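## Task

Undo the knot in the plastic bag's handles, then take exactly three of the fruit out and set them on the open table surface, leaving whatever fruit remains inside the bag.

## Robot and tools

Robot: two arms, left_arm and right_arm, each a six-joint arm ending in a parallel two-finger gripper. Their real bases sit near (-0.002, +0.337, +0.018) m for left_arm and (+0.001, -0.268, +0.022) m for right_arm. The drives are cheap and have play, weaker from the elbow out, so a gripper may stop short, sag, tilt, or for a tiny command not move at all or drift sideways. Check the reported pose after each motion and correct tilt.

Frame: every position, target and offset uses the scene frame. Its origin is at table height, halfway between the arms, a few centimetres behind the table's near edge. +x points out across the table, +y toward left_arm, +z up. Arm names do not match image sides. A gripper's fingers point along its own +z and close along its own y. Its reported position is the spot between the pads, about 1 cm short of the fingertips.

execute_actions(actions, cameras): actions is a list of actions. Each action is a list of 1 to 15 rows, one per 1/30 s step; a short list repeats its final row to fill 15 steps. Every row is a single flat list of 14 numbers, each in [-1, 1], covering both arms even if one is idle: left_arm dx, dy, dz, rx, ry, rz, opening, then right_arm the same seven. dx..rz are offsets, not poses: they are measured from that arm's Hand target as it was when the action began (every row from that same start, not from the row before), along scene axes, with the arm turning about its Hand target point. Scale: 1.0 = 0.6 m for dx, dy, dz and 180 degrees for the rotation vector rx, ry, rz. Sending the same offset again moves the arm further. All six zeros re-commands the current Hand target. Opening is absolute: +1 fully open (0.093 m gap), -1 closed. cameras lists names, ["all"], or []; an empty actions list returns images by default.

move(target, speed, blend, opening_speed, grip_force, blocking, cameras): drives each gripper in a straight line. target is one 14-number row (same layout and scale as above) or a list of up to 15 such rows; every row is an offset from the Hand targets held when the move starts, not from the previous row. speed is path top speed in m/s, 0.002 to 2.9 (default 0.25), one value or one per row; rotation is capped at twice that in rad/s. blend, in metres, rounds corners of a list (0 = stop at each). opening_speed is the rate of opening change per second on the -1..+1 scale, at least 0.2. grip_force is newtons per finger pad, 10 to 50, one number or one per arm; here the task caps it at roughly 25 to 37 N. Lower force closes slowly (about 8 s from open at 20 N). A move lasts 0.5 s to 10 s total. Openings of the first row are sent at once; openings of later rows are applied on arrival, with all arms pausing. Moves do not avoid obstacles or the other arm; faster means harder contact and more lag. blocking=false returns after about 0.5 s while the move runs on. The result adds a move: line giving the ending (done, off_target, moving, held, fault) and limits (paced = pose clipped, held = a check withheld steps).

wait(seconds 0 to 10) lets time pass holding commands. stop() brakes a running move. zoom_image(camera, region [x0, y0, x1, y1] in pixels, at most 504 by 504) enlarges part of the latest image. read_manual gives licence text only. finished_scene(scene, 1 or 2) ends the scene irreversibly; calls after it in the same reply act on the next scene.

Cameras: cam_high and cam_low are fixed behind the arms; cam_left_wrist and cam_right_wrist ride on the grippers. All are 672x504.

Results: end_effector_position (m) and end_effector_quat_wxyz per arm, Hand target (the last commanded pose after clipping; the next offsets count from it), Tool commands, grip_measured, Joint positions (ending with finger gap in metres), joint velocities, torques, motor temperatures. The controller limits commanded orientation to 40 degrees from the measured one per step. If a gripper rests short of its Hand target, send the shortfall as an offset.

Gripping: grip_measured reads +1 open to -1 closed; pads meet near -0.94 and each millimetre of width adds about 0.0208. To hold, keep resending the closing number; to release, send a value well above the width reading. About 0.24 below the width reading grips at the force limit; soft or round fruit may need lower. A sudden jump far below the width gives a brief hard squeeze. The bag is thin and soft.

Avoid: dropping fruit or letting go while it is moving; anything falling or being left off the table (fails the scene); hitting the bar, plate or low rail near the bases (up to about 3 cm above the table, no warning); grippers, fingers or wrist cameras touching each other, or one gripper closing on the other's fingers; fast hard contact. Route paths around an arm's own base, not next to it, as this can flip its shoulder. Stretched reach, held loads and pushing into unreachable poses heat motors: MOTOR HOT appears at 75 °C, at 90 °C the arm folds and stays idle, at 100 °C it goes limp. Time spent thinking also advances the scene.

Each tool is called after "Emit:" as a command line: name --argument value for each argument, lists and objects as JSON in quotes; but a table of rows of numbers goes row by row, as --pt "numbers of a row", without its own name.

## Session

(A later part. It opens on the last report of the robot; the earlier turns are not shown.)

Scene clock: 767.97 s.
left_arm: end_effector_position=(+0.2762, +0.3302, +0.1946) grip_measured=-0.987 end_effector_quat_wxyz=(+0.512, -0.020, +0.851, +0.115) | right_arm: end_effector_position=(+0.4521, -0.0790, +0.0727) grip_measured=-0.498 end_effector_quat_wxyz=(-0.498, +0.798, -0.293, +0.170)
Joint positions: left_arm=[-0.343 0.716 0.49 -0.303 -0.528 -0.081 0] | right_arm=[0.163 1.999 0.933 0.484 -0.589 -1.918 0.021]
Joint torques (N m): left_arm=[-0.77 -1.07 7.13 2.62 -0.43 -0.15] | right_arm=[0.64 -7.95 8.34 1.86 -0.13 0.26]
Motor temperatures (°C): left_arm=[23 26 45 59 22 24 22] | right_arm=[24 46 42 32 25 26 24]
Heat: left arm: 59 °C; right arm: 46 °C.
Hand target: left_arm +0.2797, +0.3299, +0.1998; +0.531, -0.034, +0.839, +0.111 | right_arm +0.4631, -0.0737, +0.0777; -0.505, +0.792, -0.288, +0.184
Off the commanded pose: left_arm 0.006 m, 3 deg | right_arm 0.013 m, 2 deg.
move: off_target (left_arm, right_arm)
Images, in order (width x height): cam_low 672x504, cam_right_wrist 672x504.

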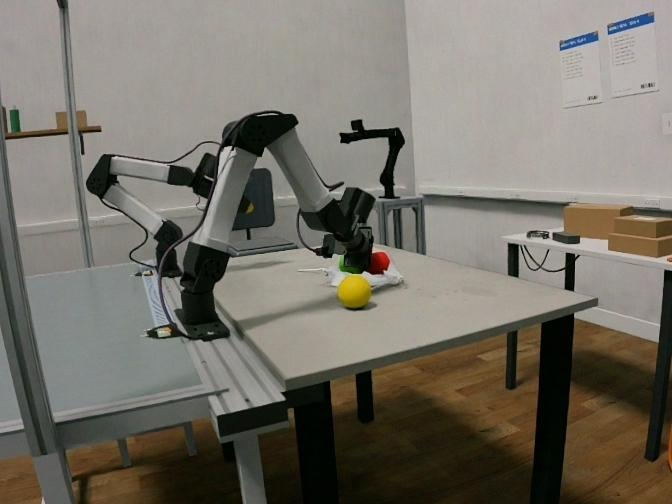

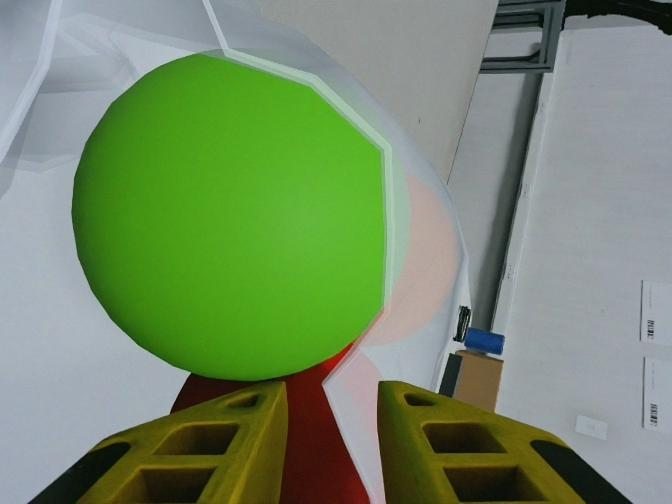

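Emit:
move --target '[0, 0, 0, 0, 0, 0, -1, 0.024, 0.013, 0.0, 0, 0, 0, -0.5]' --speed 0.06 --cameras '["cam_right_wrist"]'

Emit:
zoom_image --camera "cam_right_wrist" --region '[180, 250, 480, 500]'

Scene clock: 778.03 s.
left_arm: end_effector_position=(+0.2763, +0.3302, +0.1947) grip_measured=-0.987 end_effector_quat_wxyz=(+0.512, -0.020, +0.851, +0.115) | right_arm: end_effector_position=(+0.4701, -0.0712, +0.0781) grip_measured=-0.498 end_effector_quat_wxyz=(-0.504, +0.795, -0.288, +0.179)
Joint positions: left_arm=[-0.343 0.716 0.49 -0.303 -0.528 -0.081 0] | right_arm=[0.173 2.043 1.008 0.484 -0.58 -1.911 0.021]
Joint torques (N m): left_arm=[-0.79 -1.05 7.16 2.63 -0.43 -0.14] | right_arm=[0.85 -8.34 8.44 1.63 -0.1 0.31]
Motor temperatures (°C): left_arm=[23 26 45 59 22 24 22] | right_arm=[24 47 42 34 25 26 24]
Heat: left arm: 59 °C; right arm: 47 °C.
Hand target: left_arm +0.2797, +0.3299, +0.1999; +0.531, -0.034, +0.839, +0.111 | right_arm +0.4775, -0.0659, +0.0777; -0.505, +0.792, -0.288, +0.184
Off the commanded pose: left_arm 0.006 m, 3 deg | right_arm 0.009 m, 1 deg.
move: off_target (left_arm)
Images, in order (width x height): cam_right_wrist 672x504.

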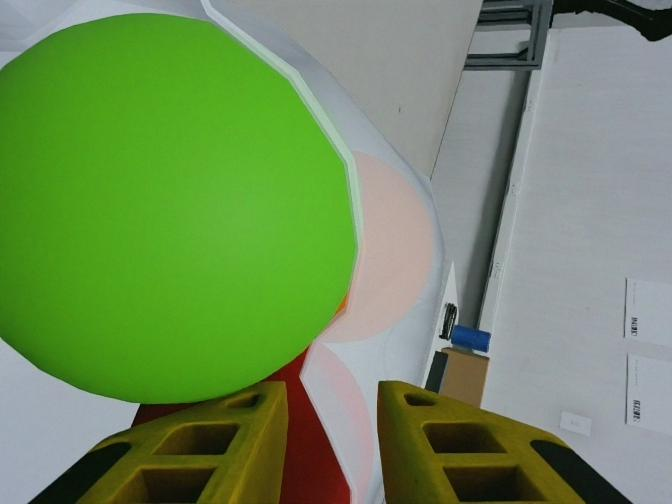

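Scaled by 1.680 from the camera's 672x504 image, which has a finer 960x720 frame.

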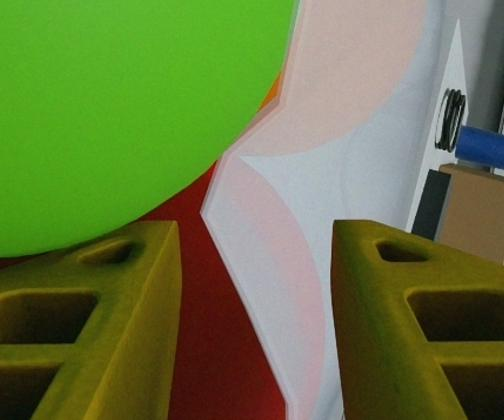

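Emit:
move --target '[0, 0, 0, 0, 0, 0, -1, 0.009, 0.011, -0.016, 0, 0, 0, -0.5]' --speed 0.06 --cameras '["cam_right_wrist"]'

Emit:
zoom_image --camera "cam_right_wrist" --region '[180, 250, 480, 500]'

Scene clock: 783.97 s.
left_arm: end_effector_position=(+0.2763, +0.3302, +0.1947) grip_measured=-0.987 end_effector_quat_wxyz=(+0.512, -0.020, +0.851, +0.115) | right_arm: end_effector_position=(+0.4727, -0.0663, +0.0632) grip_measured=-0.498 end_effector_quat_wxyz=(-0.497, +0.798, -0.295, +0.170)
Joint positions: left_arm=[-0.343 0.716 0.49 -0.303 -0.528 -0.081 0] | right_arm=[0.185 2.089 1.03 0.485 -0.567 -1.903 0.021]
Joint torques (N m): left_arm=[-0.68 -1.03 7.16 2.62 -0.45 -0.13] | right_arm=[0.85 -8.66 8.42 1.88 -0.12 0.29]
Motor temperatures (°C): left_arm=[23 26 45 59 22 24 22] | right_arm=[24 47 41 34 24 26 24]
Heat: left arm: 59 °C; right arm: 47 °C.
Hand target: left_arm +0.2797, +0.3299, +0.1999; +0.531, -0.034, +0.839, +0.111 | right_arm +0.4829, -0.0592, +0.0682; -0.505, +0.792, -0.288, +0.184
Off the commanded pose: left_arm 0.006 m, 3 deg | right_arm 0.013 m, 2 deg.
move: off_target (left_arm, right_arm)
Images, in order (width x height): cam_right_wrist 672x504.

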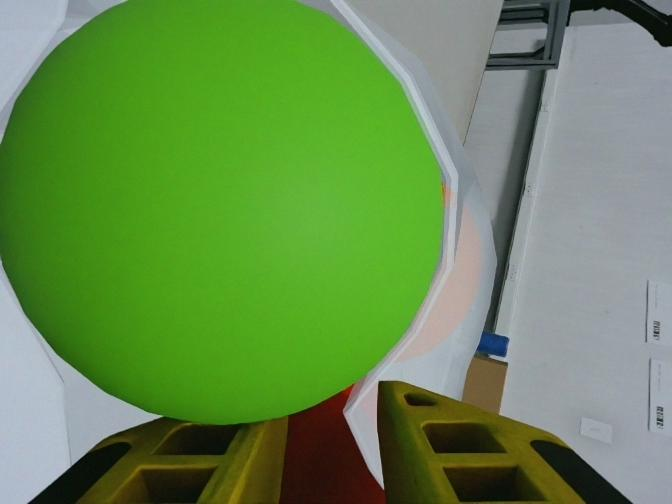

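Scaled by 1.680 from the camera's 672x504 image, which has a finer 960x720 frame.

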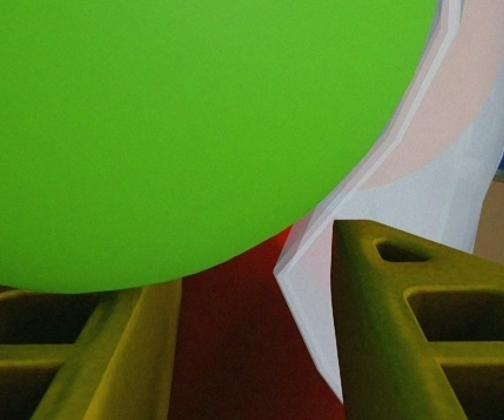

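Emit:
move --target '[0, 0, 0, 0, 0, 0, -1, 0.008, 0.01, -0.004, 0, 0, 0, -1]' --speed 0.06 --opening_speed 0.5 --cameras '["cam_right_wrist", "cam_low"]'

Emit:
zoom_image --camera "cam_right_wrist" --region '[180, 250, 480, 500]'

Emit:
zoom_image --camera "cam_low" --region '[270, 200, 430, 330]'

Scene clock: 788.67 s.
left_arm: end_effector_position=(+0.2763, +0.3302, +0.1947) grip_measured=-0.987 end_effector_quat_wxyz=(+0.512, -0.020, +0.851, +0.115) | right_arm: end_effector_position=(+0.4781, -0.0601, +0.0621) grip_measured=-0.983 end_effector_quat_wxyz=(-0.497, +0.798, -0.294, +0.172)
Joint positions: left_arm=[-0.343 0.716 0.49 -0.303 -0.528 -0.081 0] | right_arm=[0.197 2.112 1.058 0.487 -0.557 -1.897 0]
Joint torques (N m): left_arm=[-0.75 -1.02 7.21 2.62 -0.44 -0.12] | right_arm=[0.62 -8.73 8.31 1.88 -0.12 0.27]
Motor temperatures (°C): left_arm=[23 26 45 59 22 24 22] | right_arm=[24 48 41 34 24 26 24]
Heat: left arm: 59 °C; right arm: 48 °C.
Hand target: left_arm +0.2797, +0.3299, +0.1999; +0.531, -0.034, +0.839, +0.111 | right_arm +0.4876, -0.0532, +0.0656; -0.505, +0.793, -0.288, +0.184
Off the commanded pose: left_arm 0.006 m, 3 deg | right_arm 0.012 m, 2 deg.
move: off_target (left_arm, right_arm)
Images, in order (width x height): cam_low 672x504, cam_right_wrist 672x504.

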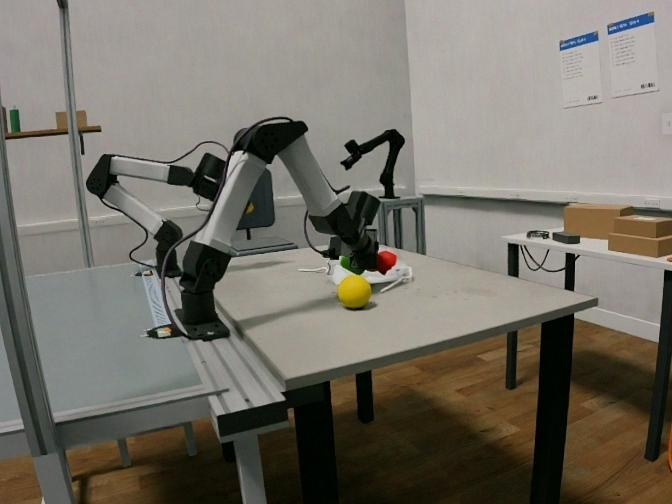

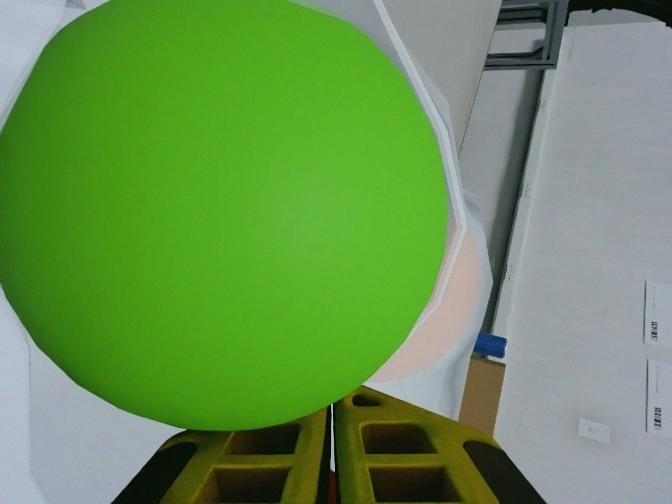

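Scaled by 1.680 from the camera's 672x504 image, which has a finer 960x720 frame.

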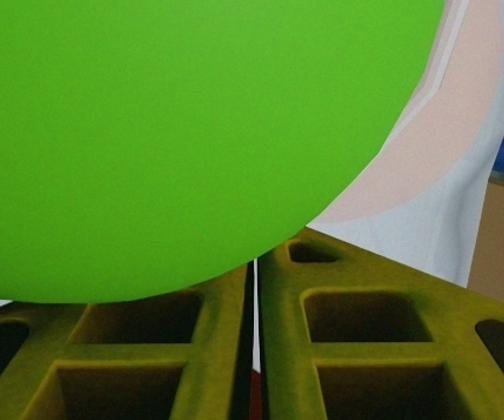

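Scaled by 3.150 from the camera's 672x504 image, which has a finer 960x720 frame.

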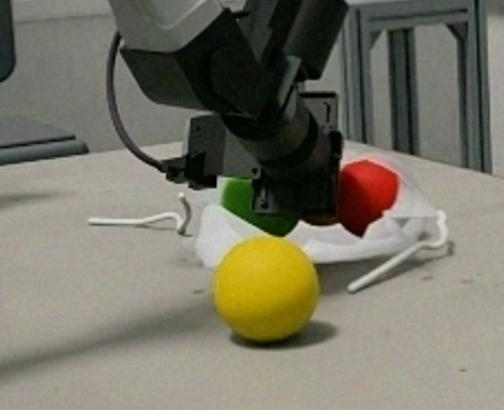

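Emit:
move --target '[0, 0, 0, 0, 0, 0, -1, 0.0, 0.0, 0.12, 0, 0, 0, -1]' --speed 0.1 --cameras '["cam_right_wrist", "cam_low", "cam_high"]'

Emit:
zoom_image --camera "cam_high" --region '[240, 130, 440, 340]'

Emit:
zoom_image --camera "cam_low" --region '[270, 200, 430, 330]'

Scene clock: 795.70 s.
left_arm: end_effector_position=(+0.2763, +0.3302, +0.1947) grip_measured=-0.987 end_effector_quat_wxyz=(+0.512, -0.020, +0.851, +0.115) | right_arm: end_effector_position=(+0.4856, -0.0580, +0.1155) grip_measured=-0.983 end_effector_quat_wxyz=(-0.501, +0.796, -0.293, +0.176)
Joint positions: left_arm=[-0.343 0.716 0.49 -0.303 -0.528 -0.081 0] | right_arm=[0.201 1.999 1.141 0.306 -0.553 -1.89 0]
Joint torques (N m): left_arm=[-0.68 -1.06 7.17 2.63 -0.45 -0.13] | right_arm=[0.84 -13.75 8.99 1.22 -0.1 0.26]
Motor temperatures (°C): left_arm=[23 26 45 59 22 24 22] | right_arm=[24 50 41 35 24 26 24]
Heat: left arm: 59 °C; right arm: 50 °C.
Hand target: left_arm +0.2797, +0.3299, +0.1999; +0.531, -0.034, +0.839, +0.111 | right_arm +0.4877, -0.0533, +0.1378; -0.505, +0.792, -0.288, +0.184
Off the commanded pose: left_arm 0.006 m, 3 deg | right_arm 0.023 m, 1 deg.
move: off_target (left_arm, right_arm)
Images, in order (width x height): cam_high 672x504, cam_low 672x504, cam_right_wrist 672x504.

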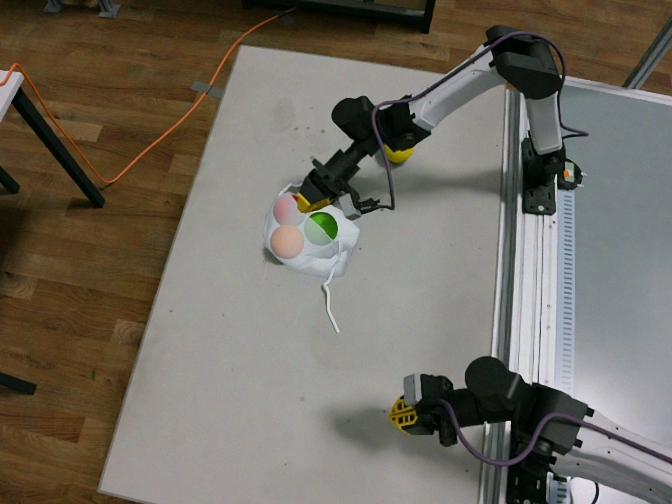

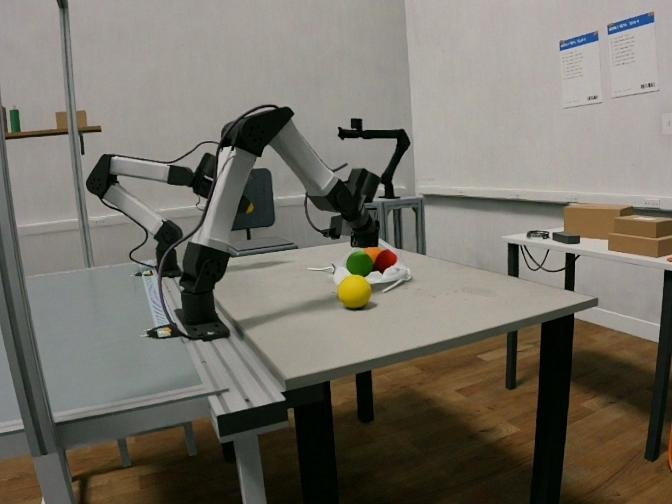

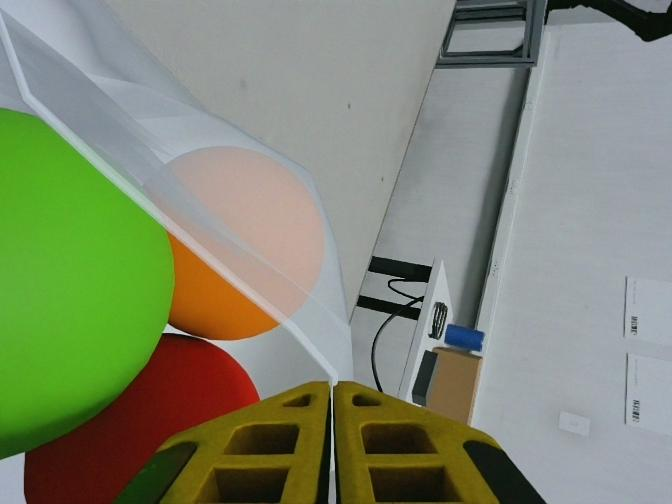

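Scaled by 2.400 from the camera's 672x504 image, which has a finer 960x720 frame.

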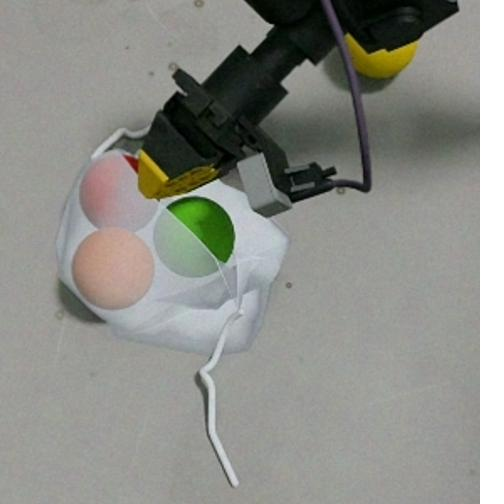

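Scaled by 3.150 from the camera's 672x504 image, which has a finer 960x720 frame.

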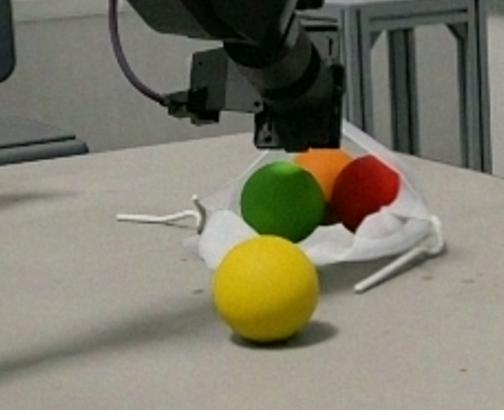

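Emit:
move --pt "0 0 0 0 0 0 -1 0.058 0.067 0.06 0 0 0 -1" --pt "0 0 0 0 0 0 -1 0.133 0.15 0.04 0 0 0 -1" --pt "0 0 0 0 0 0 -1 0.167 0.183 -0.05 0 0 0 -1" --speed 0.12 --blend '[0.03, 0.03, 0]' --cameras '["cam_right_wrist", "cam_low", "cam_high"]'

Emit:
zoom_image --camera "cam_high" --region '[240, 130, 440, 340]'

Emit:
zoom_image --camera "cam_low" --region '[270, 200, 430, 330]'

Scene clock: 806.13 s.
left_arm: end_effector_position=(+0.2763, +0.3302, +0.1947) grip_measured=-0.987 end_effector_quat_wxyz=(+0.512, -0.020, +0.851, +0.115) | right_arm: end_effector_position=(+0.5847, +0.0479, +0.1081) grip_measured=-0.983 end_effector_quat_wxyz=(-0.502, +0.794, -0.288, +0.182)
Joint positions: left_arm=[-0.343 0.716 0.49 -0.303 -0.528 -0.081 0] | right_arm=[0.352 2.451 1.855 0.096 -0.419 -1.811 0]
Joint torques (N m): left_arm=[-0.77 -1.09 7.3 2.62 -0.45 -0.15] | right_arm=[0.98 -12.45 10.19 1.72 -0.06 0.29]
Motor temperatures (°C): left_arm=[23 26 45 60 22 24 22] | right_arm=[24 54 42 34 24 26 24]
Heat: left arm: 60 °C; right arm: 54 °C.
Hand target: left_arm +0.2797, +0.3299, +0.1999; +0.531, -0.034, +0.839, +0.111 | right_arm +0.5879, +0.0565, +0.1077; -0.505, +0.792, -0.288, +0.184
Off the commanded pose: left_arm 0.006 m, 3 deg | right_arm 0.009 m, 0 deg.
move: off_target (left_arm)
Images, in order (width x height): cam_high 672x504, cam_low 672x504, cam_right_wrist 672x504.

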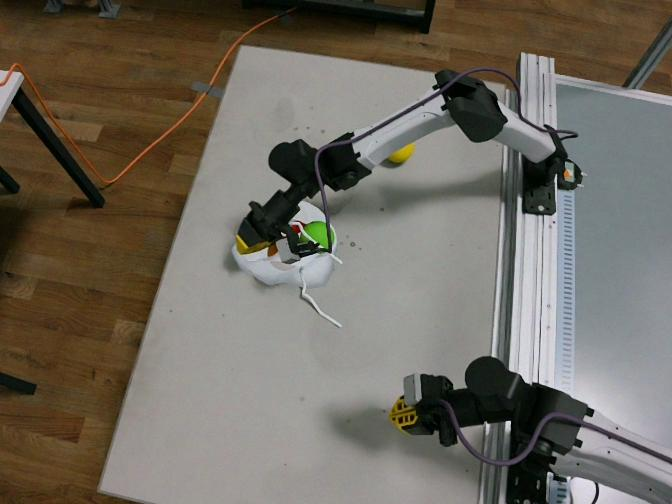

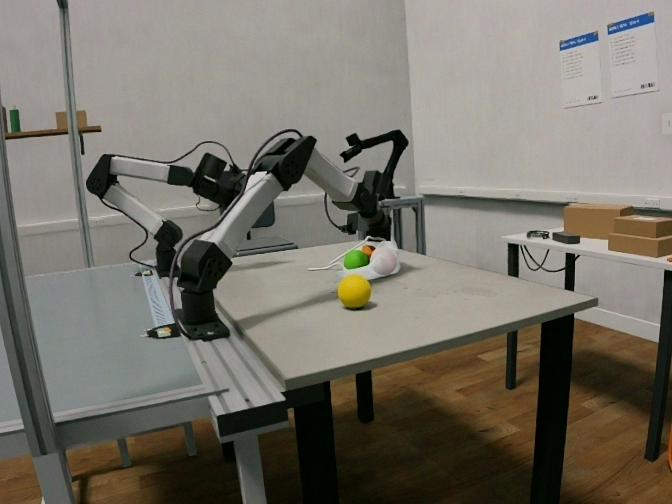

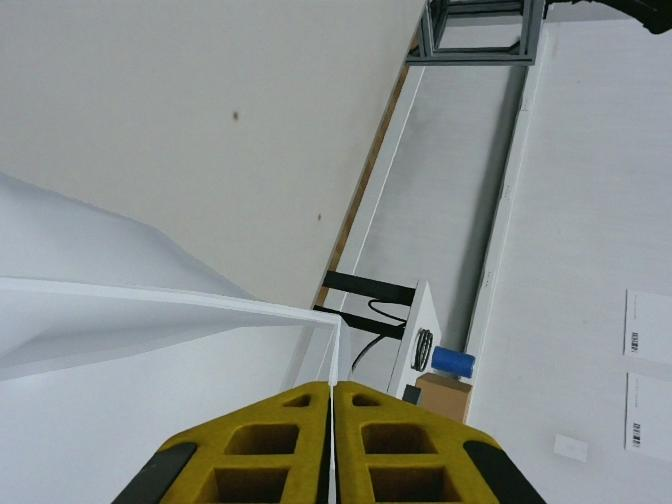

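Scaled by 2.400 from the camera's 672x504 image, which has a finer 960x720 frame.

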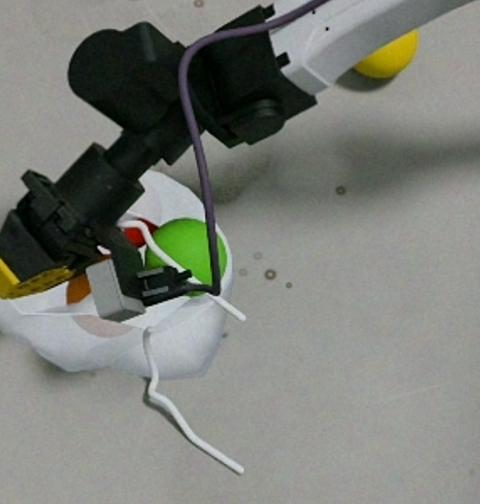

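Scaled by 3.150 from the camera's 672x504 image, which has a finer 960x720 frame.

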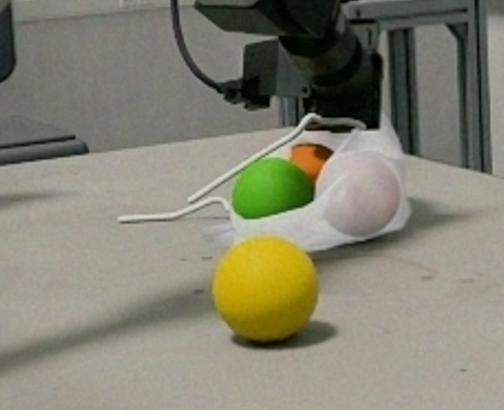

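Emit:
move --pt "0 0 0 0 0 0 -1 0.015 0.015 -0.06 0 0 0 -1" --pt "0 0 0 0 0 0 -1 0.015 0.015 -0.06 0 0 0 -0.3" --pt "0 0 0 0 0 0 -1 -0.05 -0.06 0.0 0 0 0 -0.3" --pt "0 0 0 0 0 0 -1 -0.2 -0.2 0.14 0 0 0 -0.3" --speed 0.15 --blend '[0, 0, 0.03, 0]' --opening_speed 1.0 --cameras '["cam_right_wrist", "cam_low", "cam_high"]'

Emit:
zoom_image --camera "cam_high" --region '[220, 130, 420, 340]'

Emit:
zoom_image --camera "cam_low" --region '[270, 200, 430, 330]'

Scene clock: 819.17 s.
left_arm: end_effector_position=(+0.2763, +0.3302, +0.1947) grip_measured=-0.987 end_effector_quat_wxyz=(+0.512, -0.020, +0.851, +0.115) | right_arm: end_effector_position=(+0.4783, -0.0604, +0.1898) grip_measured=-0.303 end_effector_quat_wxyz=(-0.508, +0.788, -0.290, +0.193)
Joint positions: left_arm=[-0.343 0.716 0.49 -0.303 -0.528 -0.081 0] | right_arm=[0.208 1.83 1.205 0.12 -0.534 -1.878 0.031]
Joint torques (N m): left_arm=[-0.76 -1.02 7.24 2.63 -0.44 -0.12] | right_arm=[-0.66 -12.48 5.57 1.26 -0.38 0.05]
Motor temperatures (°C): left_arm=[23 26 45 60 22 24 22] | right_arm=[24 55 41 34 24 26 24]
Heat: left arm: 60 °C; right arm: 55 °C.
Hand target: left_arm +0.2797, +0.3299, +0.1999; +0.531, -0.034, +0.839, +0.111 | right_arm +0.4678, -0.0635, +0.1917; -0.505, +0.792, -0.288, +0.184
Off the commanded pose: left_arm 0.006 m, 3 deg | right_arm 0.011 m, 1 deg.
move: off_target (left_arm, right_arm); target 2's new opening was sent with right_arm's hand 0.012 m and 1 deg from that target
Images, in order (width x height): cam_high 672x504, cam_low 672x504, cam_right_wrist 672x504.

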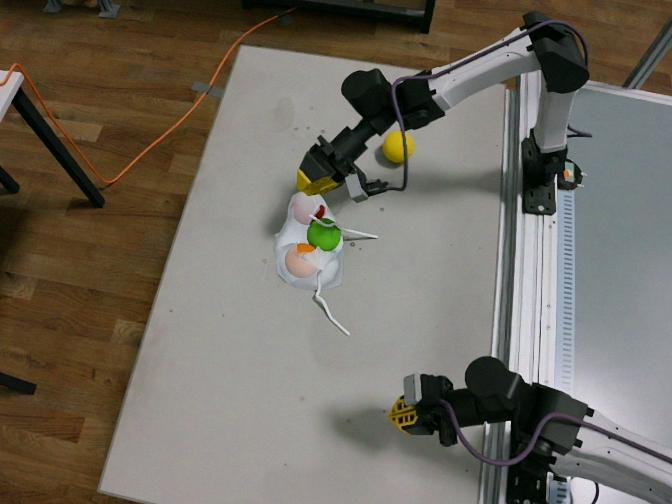

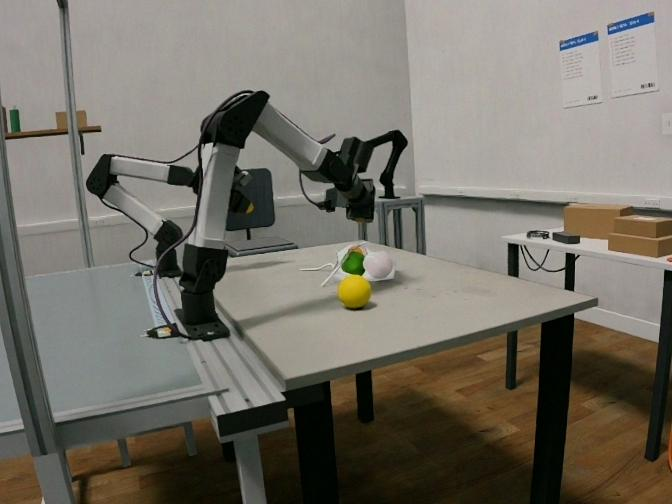

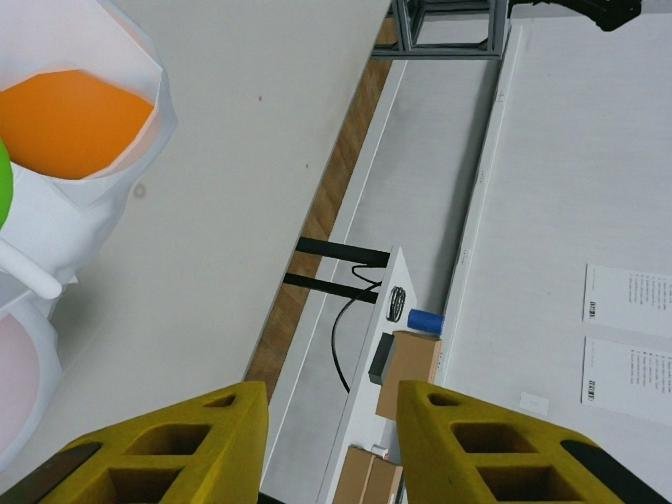

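Scaled by 2.400 from the camera's 672x504 image, which has a finer 960x720 frame.

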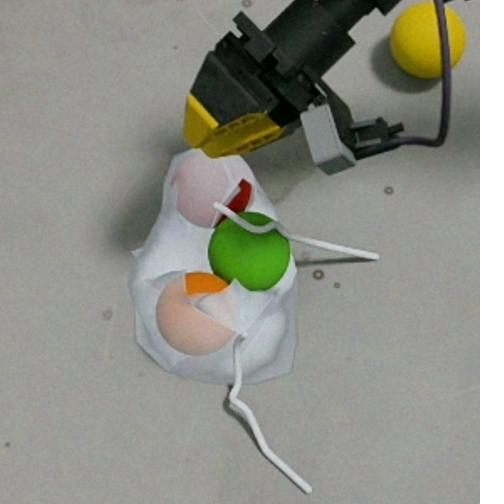

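Scaled by 3.150 from the camera's 672x504 image, which has a finer 960x720 frame.

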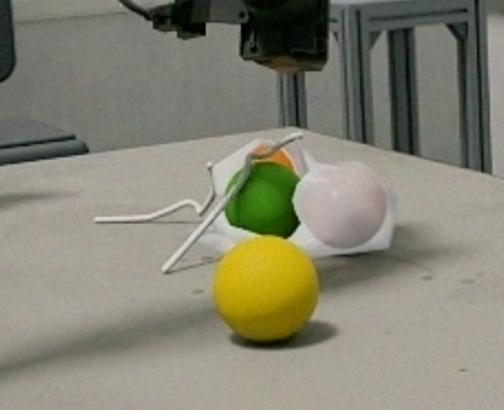

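Emit:
move --target '[0, 0, 0, 0, 0, 0, -1, -0.18, 0.01, -0.01, 0.2931, 0.3329, -0.5114, -0.3]' --speed 0.4 --cameras '["cam_right_wrist"]'

Emit:
zoom_image --camera "cam_right_wrist" --region '[150, 0, 560, 340]'

Scene clock: 844.10 s.
left_arm: end_effector_position=(+0.2763, +0.3302, +0.1947) grip_measured=-0.987 end_effector_quat_wxyz=(+0.512, -0.020, +0.851, +0.115) | right_arm: end_effector_position=(+0.3605, -0.0625, +0.1844) grip_measured=-0.303 end_effector_quat_wxyz=(+0.308, -0.081, +0.948, +0.027)
Joint positions: left_arm=[-0.343 0.716 0.49 -0.303 -0.528 -0.081 0] | right_arm=[0.6 1.617 1.306 -0.688 0.288 0.38 0.031]
Joint torques (N m): left_arm=[-0.73 -1.05 7.16 2.62 -0.45 -0.16] | right_arm=[0.57 -6.09 10.13 0.96 0.14 0.23]
Motor temperatures (°C): left_arm=[23 26 45 60 22 24 22] | right_arm=[24 60 39 33 25 26 24]
Heat: left arm: 60 °C; right arm: 60 °C.
Hand target: left_arm +0.2797, +0.3299, +0.1999; +0.531, -0.034, +0.839, +0.111 | right_arm +0.3599, -0.0574, +0.1858; +0.300, -0.083, +0.950, +0.027
Off the commanded pose: left_arm 0.006 m, 3 deg | right_arm 0.005 m, 1 deg.
move: off_target (left_arm)
Images, in order (width x height): cam_right_wrist 672x504.

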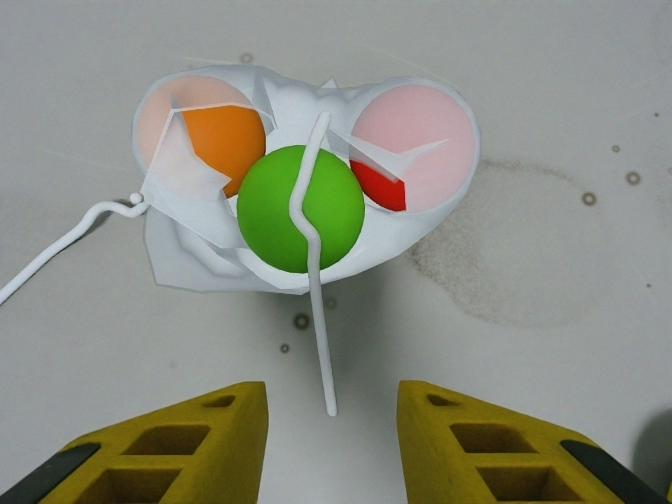

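Scaled by 1.229 from the camera's 672x504 image, which has a finer 960x720 frame.

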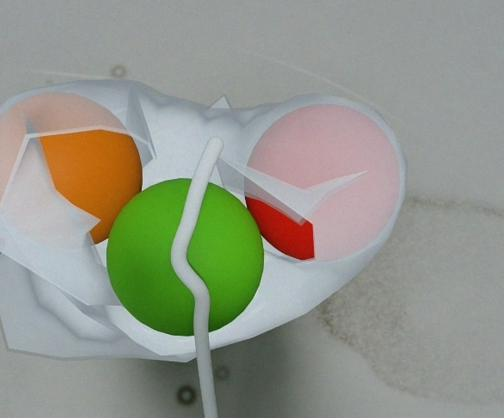

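Emit:
move --target '[0, 0, 0, 0, 0, 0, -1, 0.02, 0.02, -0.19, 0, 0, 0, -0.3]' --speed 0.2 --cameras '["cam_right_wrist"]'

Scene clock: 850.07 s.
left_arm: end_effector_position=(+0.2763, +0.3302, +0.1947) grip_measured=-0.987 end_effector_quat_wxyz=(+0.512, -0.020, +0.851, +0.115) | right_arm: end_effector_position=(+0.3720, -0.0511, +0.0775) grip_measured=-0.303 end_effector_quat_wxyz=(+0.297, -0.082, +0.951, +0.021)
Joint positions: left_arm=[-0.343 0.716 0.49 -0.303 -0.528 -0.081 0] | right_arm=[0.6 1.8 1.086 -0.311 0.288 0.384 0.031]
Joint torques (N m): left_arm=[-0.79 -0.99 7.13 2.64 -0.42 -0.16] | right_arm=[0.5 -7.57 5.79 1.46 0.17 0.16]
Motor temperatures (°C): left_arm=[23 26 45 61 22 24 22] | right_arm=[24 57 40 32 24 26 24]
Heat: left arm: 61 °C; right arm: 57 °C.
Hand target: left_arm +0.2797, +0.3299, +0.1999; +0.531, -0.034, +0.839, +0.111 | right_arm +0.3718, -0.0455, +0.0717; +0.300, -0.083, +0.950, +0.027
Off the commanded pose: left_arm 0.006 m, 3 deg | right_arm 0.008 m, 1 deg.
move: off_target (left_arm)
Images, in order (width x height): cam_right_wrist 672x504.

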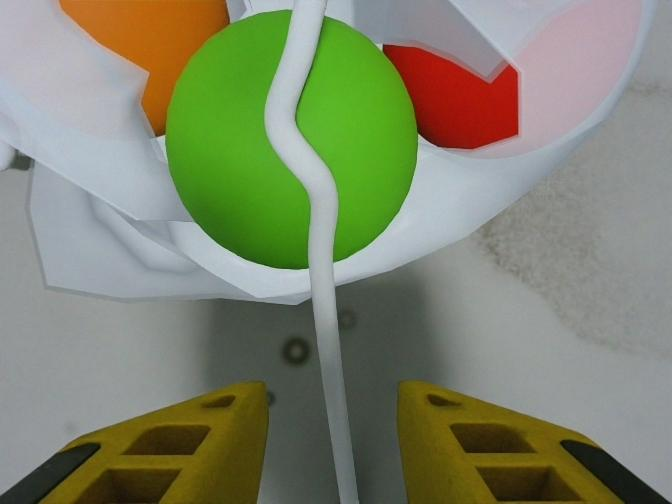

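Emit:
move --pt "0 0 0 0 0 0 -1 0.0 0.0 -0.055 0 0 0 -0.4" --pt "0 0 0 0 0 0 -1 0.0 0.0 -0.055 0 0 0 -1" --speed 0.12 --opening_speed 0.8 --cameras '["cam_right_wrist"]'

Scene clock: 854.90 s.
left_arm: end_effector_position=(+0.2763, +0.3302, +0.1947) grip_measured=-0.987 end_effector_quat_wxyz=(+0.513, -0.020, +0.851, +0.114) | right_arm: end_effector_position=(+0.3728, -0.0497, +0.0456) grip_measured=-0.907 end_effector_quat_wxyz=(+0.299, -0.081, +0.951, +0.022)
Joint positions: left_arm=[-0.343 0.716 0.49 -0.302 -0.528 -0.081 0] | right_arm=[0.6 1.867 1.025 -0.179 0.288 0.384 0.002]
Joint torques (N m): left_arm=[-0.73 -1.03 7.15 2.63 -0.44 -0.13] | right_arm=[0.4 -7.5 5.34 1.47 0.2 0.14]
Motor temperatures (°C): left_arm=[23 26 45 61 22 24 22] | right_arm=[24 56 39 32 24 26 24]
Heat: left arm: 61 °C; right arm: 56 °C.
Hand target: left_arm +0.2797, +0.3299, +0.1999; +0.531, -0.034, +0.839, +0.111 | right_arm +0.3718, -0.0455, +0.0387; +0.300, -0.083, +0.950, +0.027
Off the commanded pose: left_arm 0.006 m, 3 deg | right_arm 0.008 m, 1 deg.
move: off_target (left_arm)
Images, in order (width x height): cam_right_wrist 672x504.

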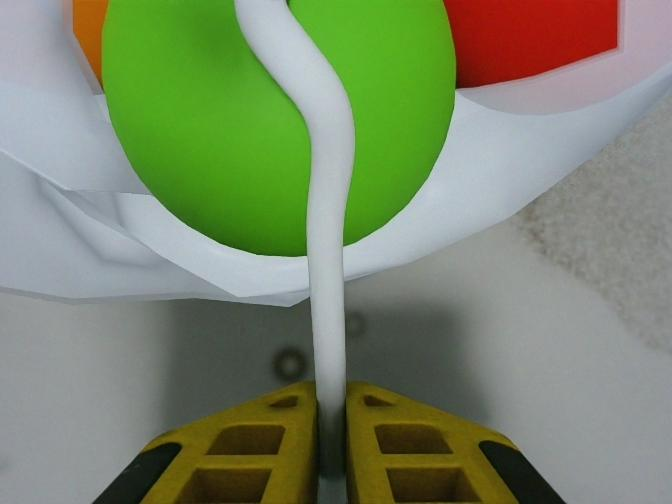

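Emit:
move --pt "0 0 0 0 0 0 -1 0.03 -0.091 0.19 0 0 0 -1" --pt "0 0 0 0 0 0 -1 0.13 -0.2575 0.16 0 0 0 -1" --pt "0 0 0 0 0 0 -1 0.163 -0.33 0.02 0 0 0 -1" --speed 0.15 --blend '[0.03, 0.03, 0]' --cameras '["cam_right_wrist", "cam_high", "cam_low"]'

Emit:
zoom_image --camera "cam_high" --region '[220, 130, 420, 340]'

Emit:
zoom_image --camera "cam_low" --region '[270, 200, 430, 330]'

Scene clock: 865.43 s.
left_arm: end_effector_position=(+0.2763, +0.3302, +0.1947) grip_measured=-0.987 end_effector_quat_wxyz=(+0.513, -0.020, +0.851, +0.114) | right_arm: end_effector_position=(+0.4676, -0.2441, +0.0568) grip_measured=-0.907 end_effector_quat_wxyz=(+0.296, -0.078, +0.952, +0.023)
Joint positions: left_arm=[-0.343 0.716 0.49 -0.302 -0.528 -0.081 0] | right_arm=[-0.011 1.915 1.159 -0.208 -0.055 -0.121 0.002]
Joint torques (N m): left_arm=[-0.81 -1.09 7.12 2.62 -0.45 -0.12] | right_arm=[-0.64 -8.42 5.74 1.57 -0.13 0.02]
Motor temperatures (°C): left_arm=[23 26 45 61 22 24 22] | right_arm=[24 53 39 32 24 26 24]
Heat: left arm: 61 °C; right arm: 53 °C.
Hand target: left_arm +0.2797, +0.3299, +0.1999; +0.531, -0.034, +0.839, +0.111 | right_arm +0.4696, -0.2436, +0.0507; +0.300, -0.083, +0.950, +0.027
Off the commanded pose: left_arm 0.006 m, 3 deg | right_arm 0.006 m, 1 deg.
move: off_target (left_arm)
Images, in order (width x height): cam_high 672x504, cam_low 672x504, cam_right_wrist 672x504.

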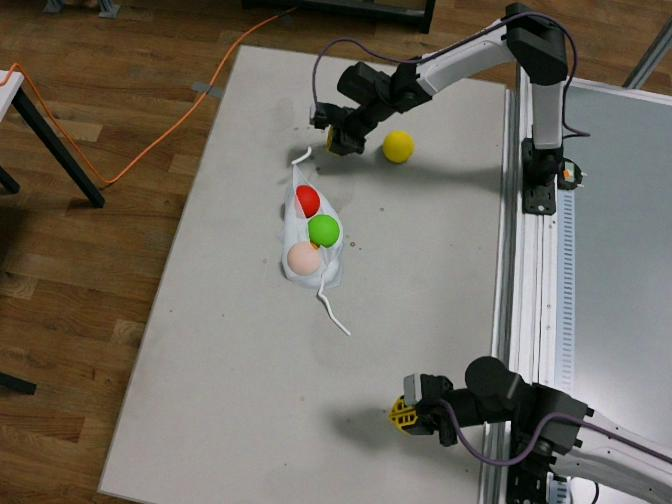

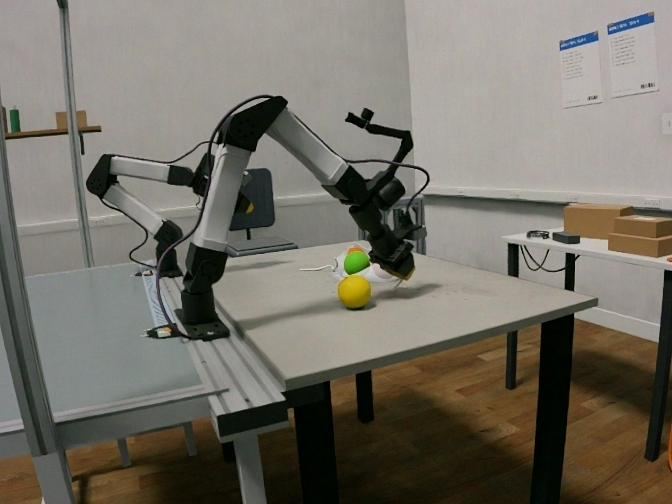

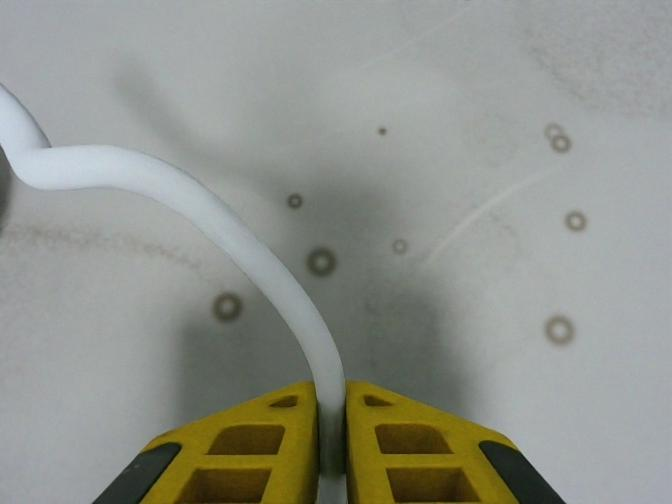

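Scaled by 2.400 from the camera's 672x504 image, which has a finer 960x720 frame.

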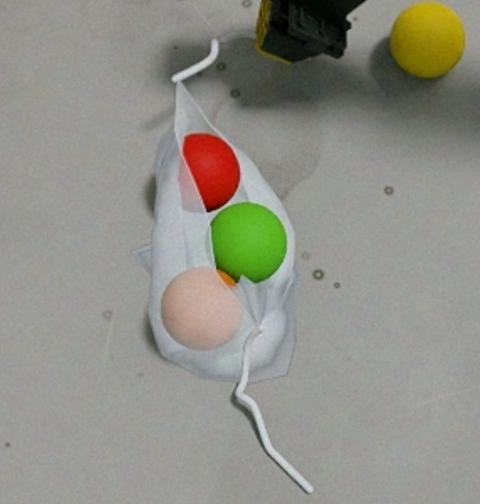

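Scaled by 3.150 from the camera's 672x504 image, which has a finer 960x720 frame.

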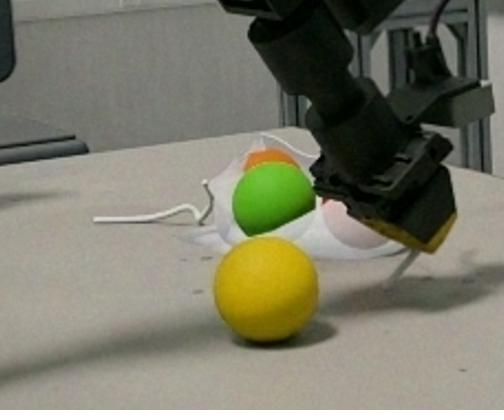

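Emit:
move --pt "0 0 0 0 0 0 -1 0.0 -0.005 -0.045 0 0 0 -1" --pt "0 0 0 0 0 0 -1 0.0 -0.005 -0.045 0 0 0 -0.3" --pt "0 0 0 0 0 0 -1 -0.06 0.02 0.15 0 0 0 -0.3" --pt "0 0 0 0 0 0 -1 -0.15 0.3 0.22 0 0 0 1" --speed 0.18 --blend '[0, 0, 0.03, 0]' --opening_speed 1.0 --cameras '["cam_right_wrist", "cam_low", "cam_high"]'

Emit:
zoom_image --camera "cam_right_wrist" --region '[150, 0, 560, 340]'

Emit:
zoom_image --camera "cam_high" --region '[220, 130, 420, 340]'

Scene clock: 875.70 s.
left_arm: end_effector_position=(+0.2763, +0.3302, +0.1947) grip_measured=-0.987 end_effector_quat_wxyz=(+0.513, -0.020, +0.851, +0.114) | right_arm: end_effector_position=(+0.3778, -0.0642, +0.1821) grip_measured=+1.000 end_effector_quat_wxyz=(+0.306, -0.086, +0.948, +0.033)
Joint positions: left_arm=[-0.343 0.716 0.49 -0.302 -0.528 -0.081 0] | right_arm=[0.558 1.661 1.343 -0.668 0.249 0.338 0.093]
Joint torques (N m): left_arm=[-0.75 -0.98 7.2 2.62 -0.42 -0.13] | right_arm=[-0.18 -6.42 10.04 0.97 0.28 0.22]
Motor temperatures (°C): left_arm=[23 25 45 61 22 24 22] | right_arm=[24 53 39 32 24 26 24]
Heat: left arm: 61 °C; right arm: 53 °C.
Hand target: left_arm +0.2797, +0.3299, +0.1999; +0.531, -0.034, +0.839, +0.111 | right_arm +0.3795, -0.0636, +0.1826; +0.300, -0.083, +0.950, +0.026
Off the commanded pose: left_arm 0.006 m, 3 deg | right_arm 0.002 m, 1 deg.
move: off_target (left_arm)
Images, in order (width x height): cam_high 672x504, cam_low 672x504, cam_right_wrist 672x504.

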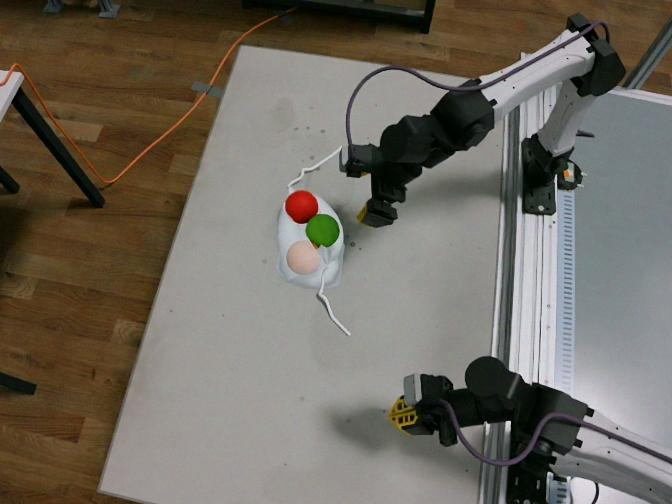

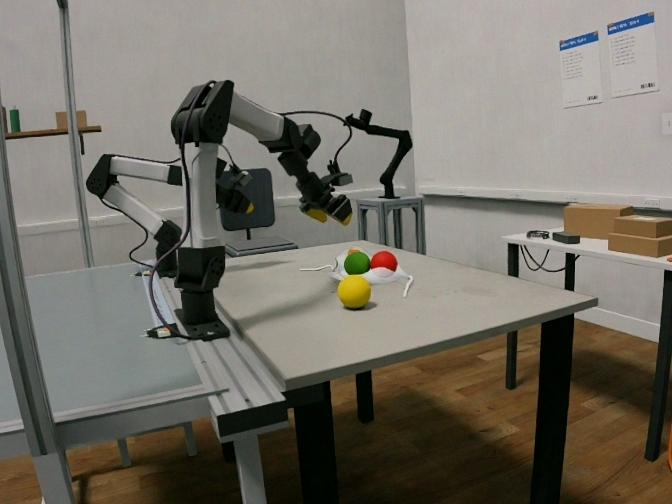

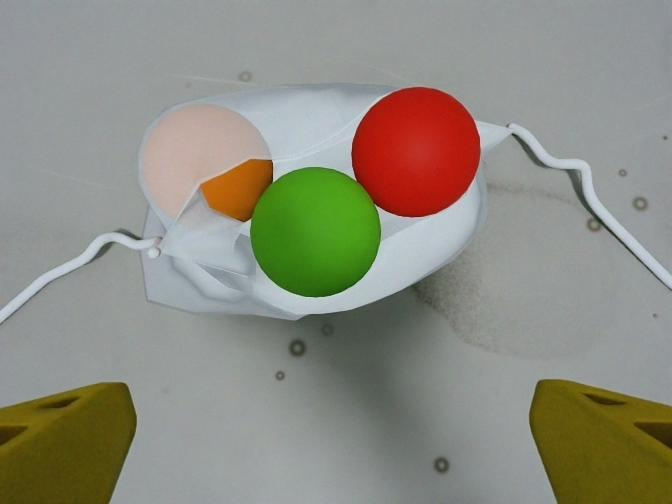

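Scaled by 1.229 from the camera's 672x504 image, which has a finer 960x720 frame.

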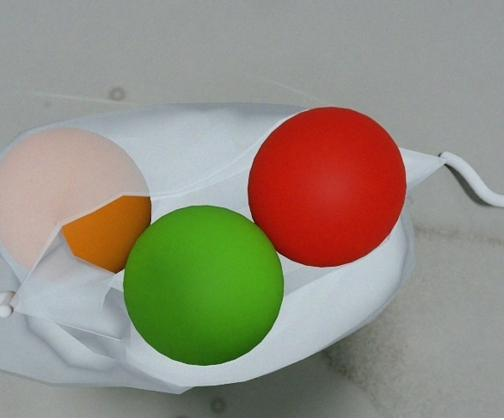

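Scaled by 2.400 from the camera's 672x504 image, which has a finer 960x720 frame.

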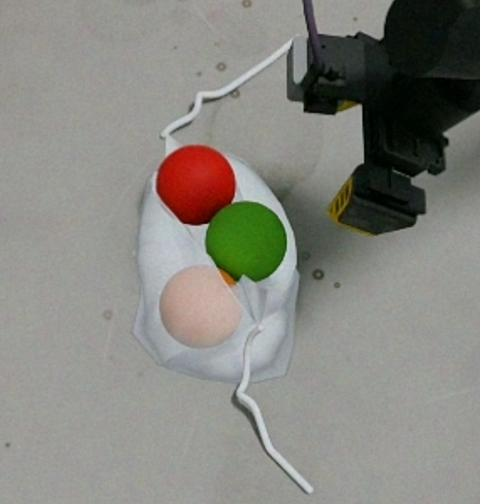

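Emit:
move --target '[0, 0, 0, 0, 0, 0, -1, 0.1325, 0.0443, -0.04, -0.1566, 0.1019, 0.5089, 0.83]' --speed 0.35 --cameras '["cam_right_wrist"]'

Scene clock: 903.50 s.
left_arm: end_effector_position=(+0.2763, +0.3302, +0.1947) grip_measured=-0.987 end_effector_quat_wxyz=(+0.513, -0.020, +0.851, +0.114) | right_arm: end_effector_position=(+0.4589, -0.0365, +0.1652) grip_measured=+0.832 end_effector_quat_wxyz=(-0.121, +0.776, -0.620, +0.003)
Joint positions: left_arm=[-0.343 0.716 0.49 -0.302 -0.528 -0.081 0] | right_arm=[0.405 2.501 2.7 -1.55 -0.078 -1.339 0.085]
Joint torques (N m): left_arm=[-0.7 -1.07 7.23 2.61 -0.44 -0.15] | right_arm=[-0.18 -10.92 8.32 0.42 -0.02 0.02]
Motor temperatures (°C): left_arm=[23 25 45 61 22 24 22] | right_arm=[24 49 42 31 24 26 24]
Heat: left arm: 61 °C; right arm: 49 °C.
Hand target: left_arm +0.2797, +0.3299, +0.1999; +0.531, -0.034, +0.839, +0.111 | right_arm +0.4591, -0.0370, +0.1587; -0.027, +0.787, -0.616, -0.034
Off the commanded pose: left_arm 0.006 m, 3 deg | right_arm 0.007 m, 12 deg.
joint sent to its limit (right arm) — joint 4 (wrist pitch), lower limit. The joint targets are off in orientation, not in position.
move: off_target (left_arm, right_arm)
Images, in order (width x height): cam_right_wrist 672x504.

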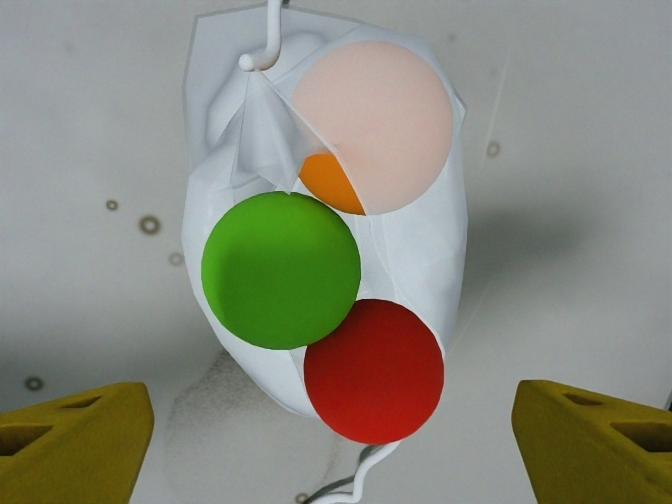

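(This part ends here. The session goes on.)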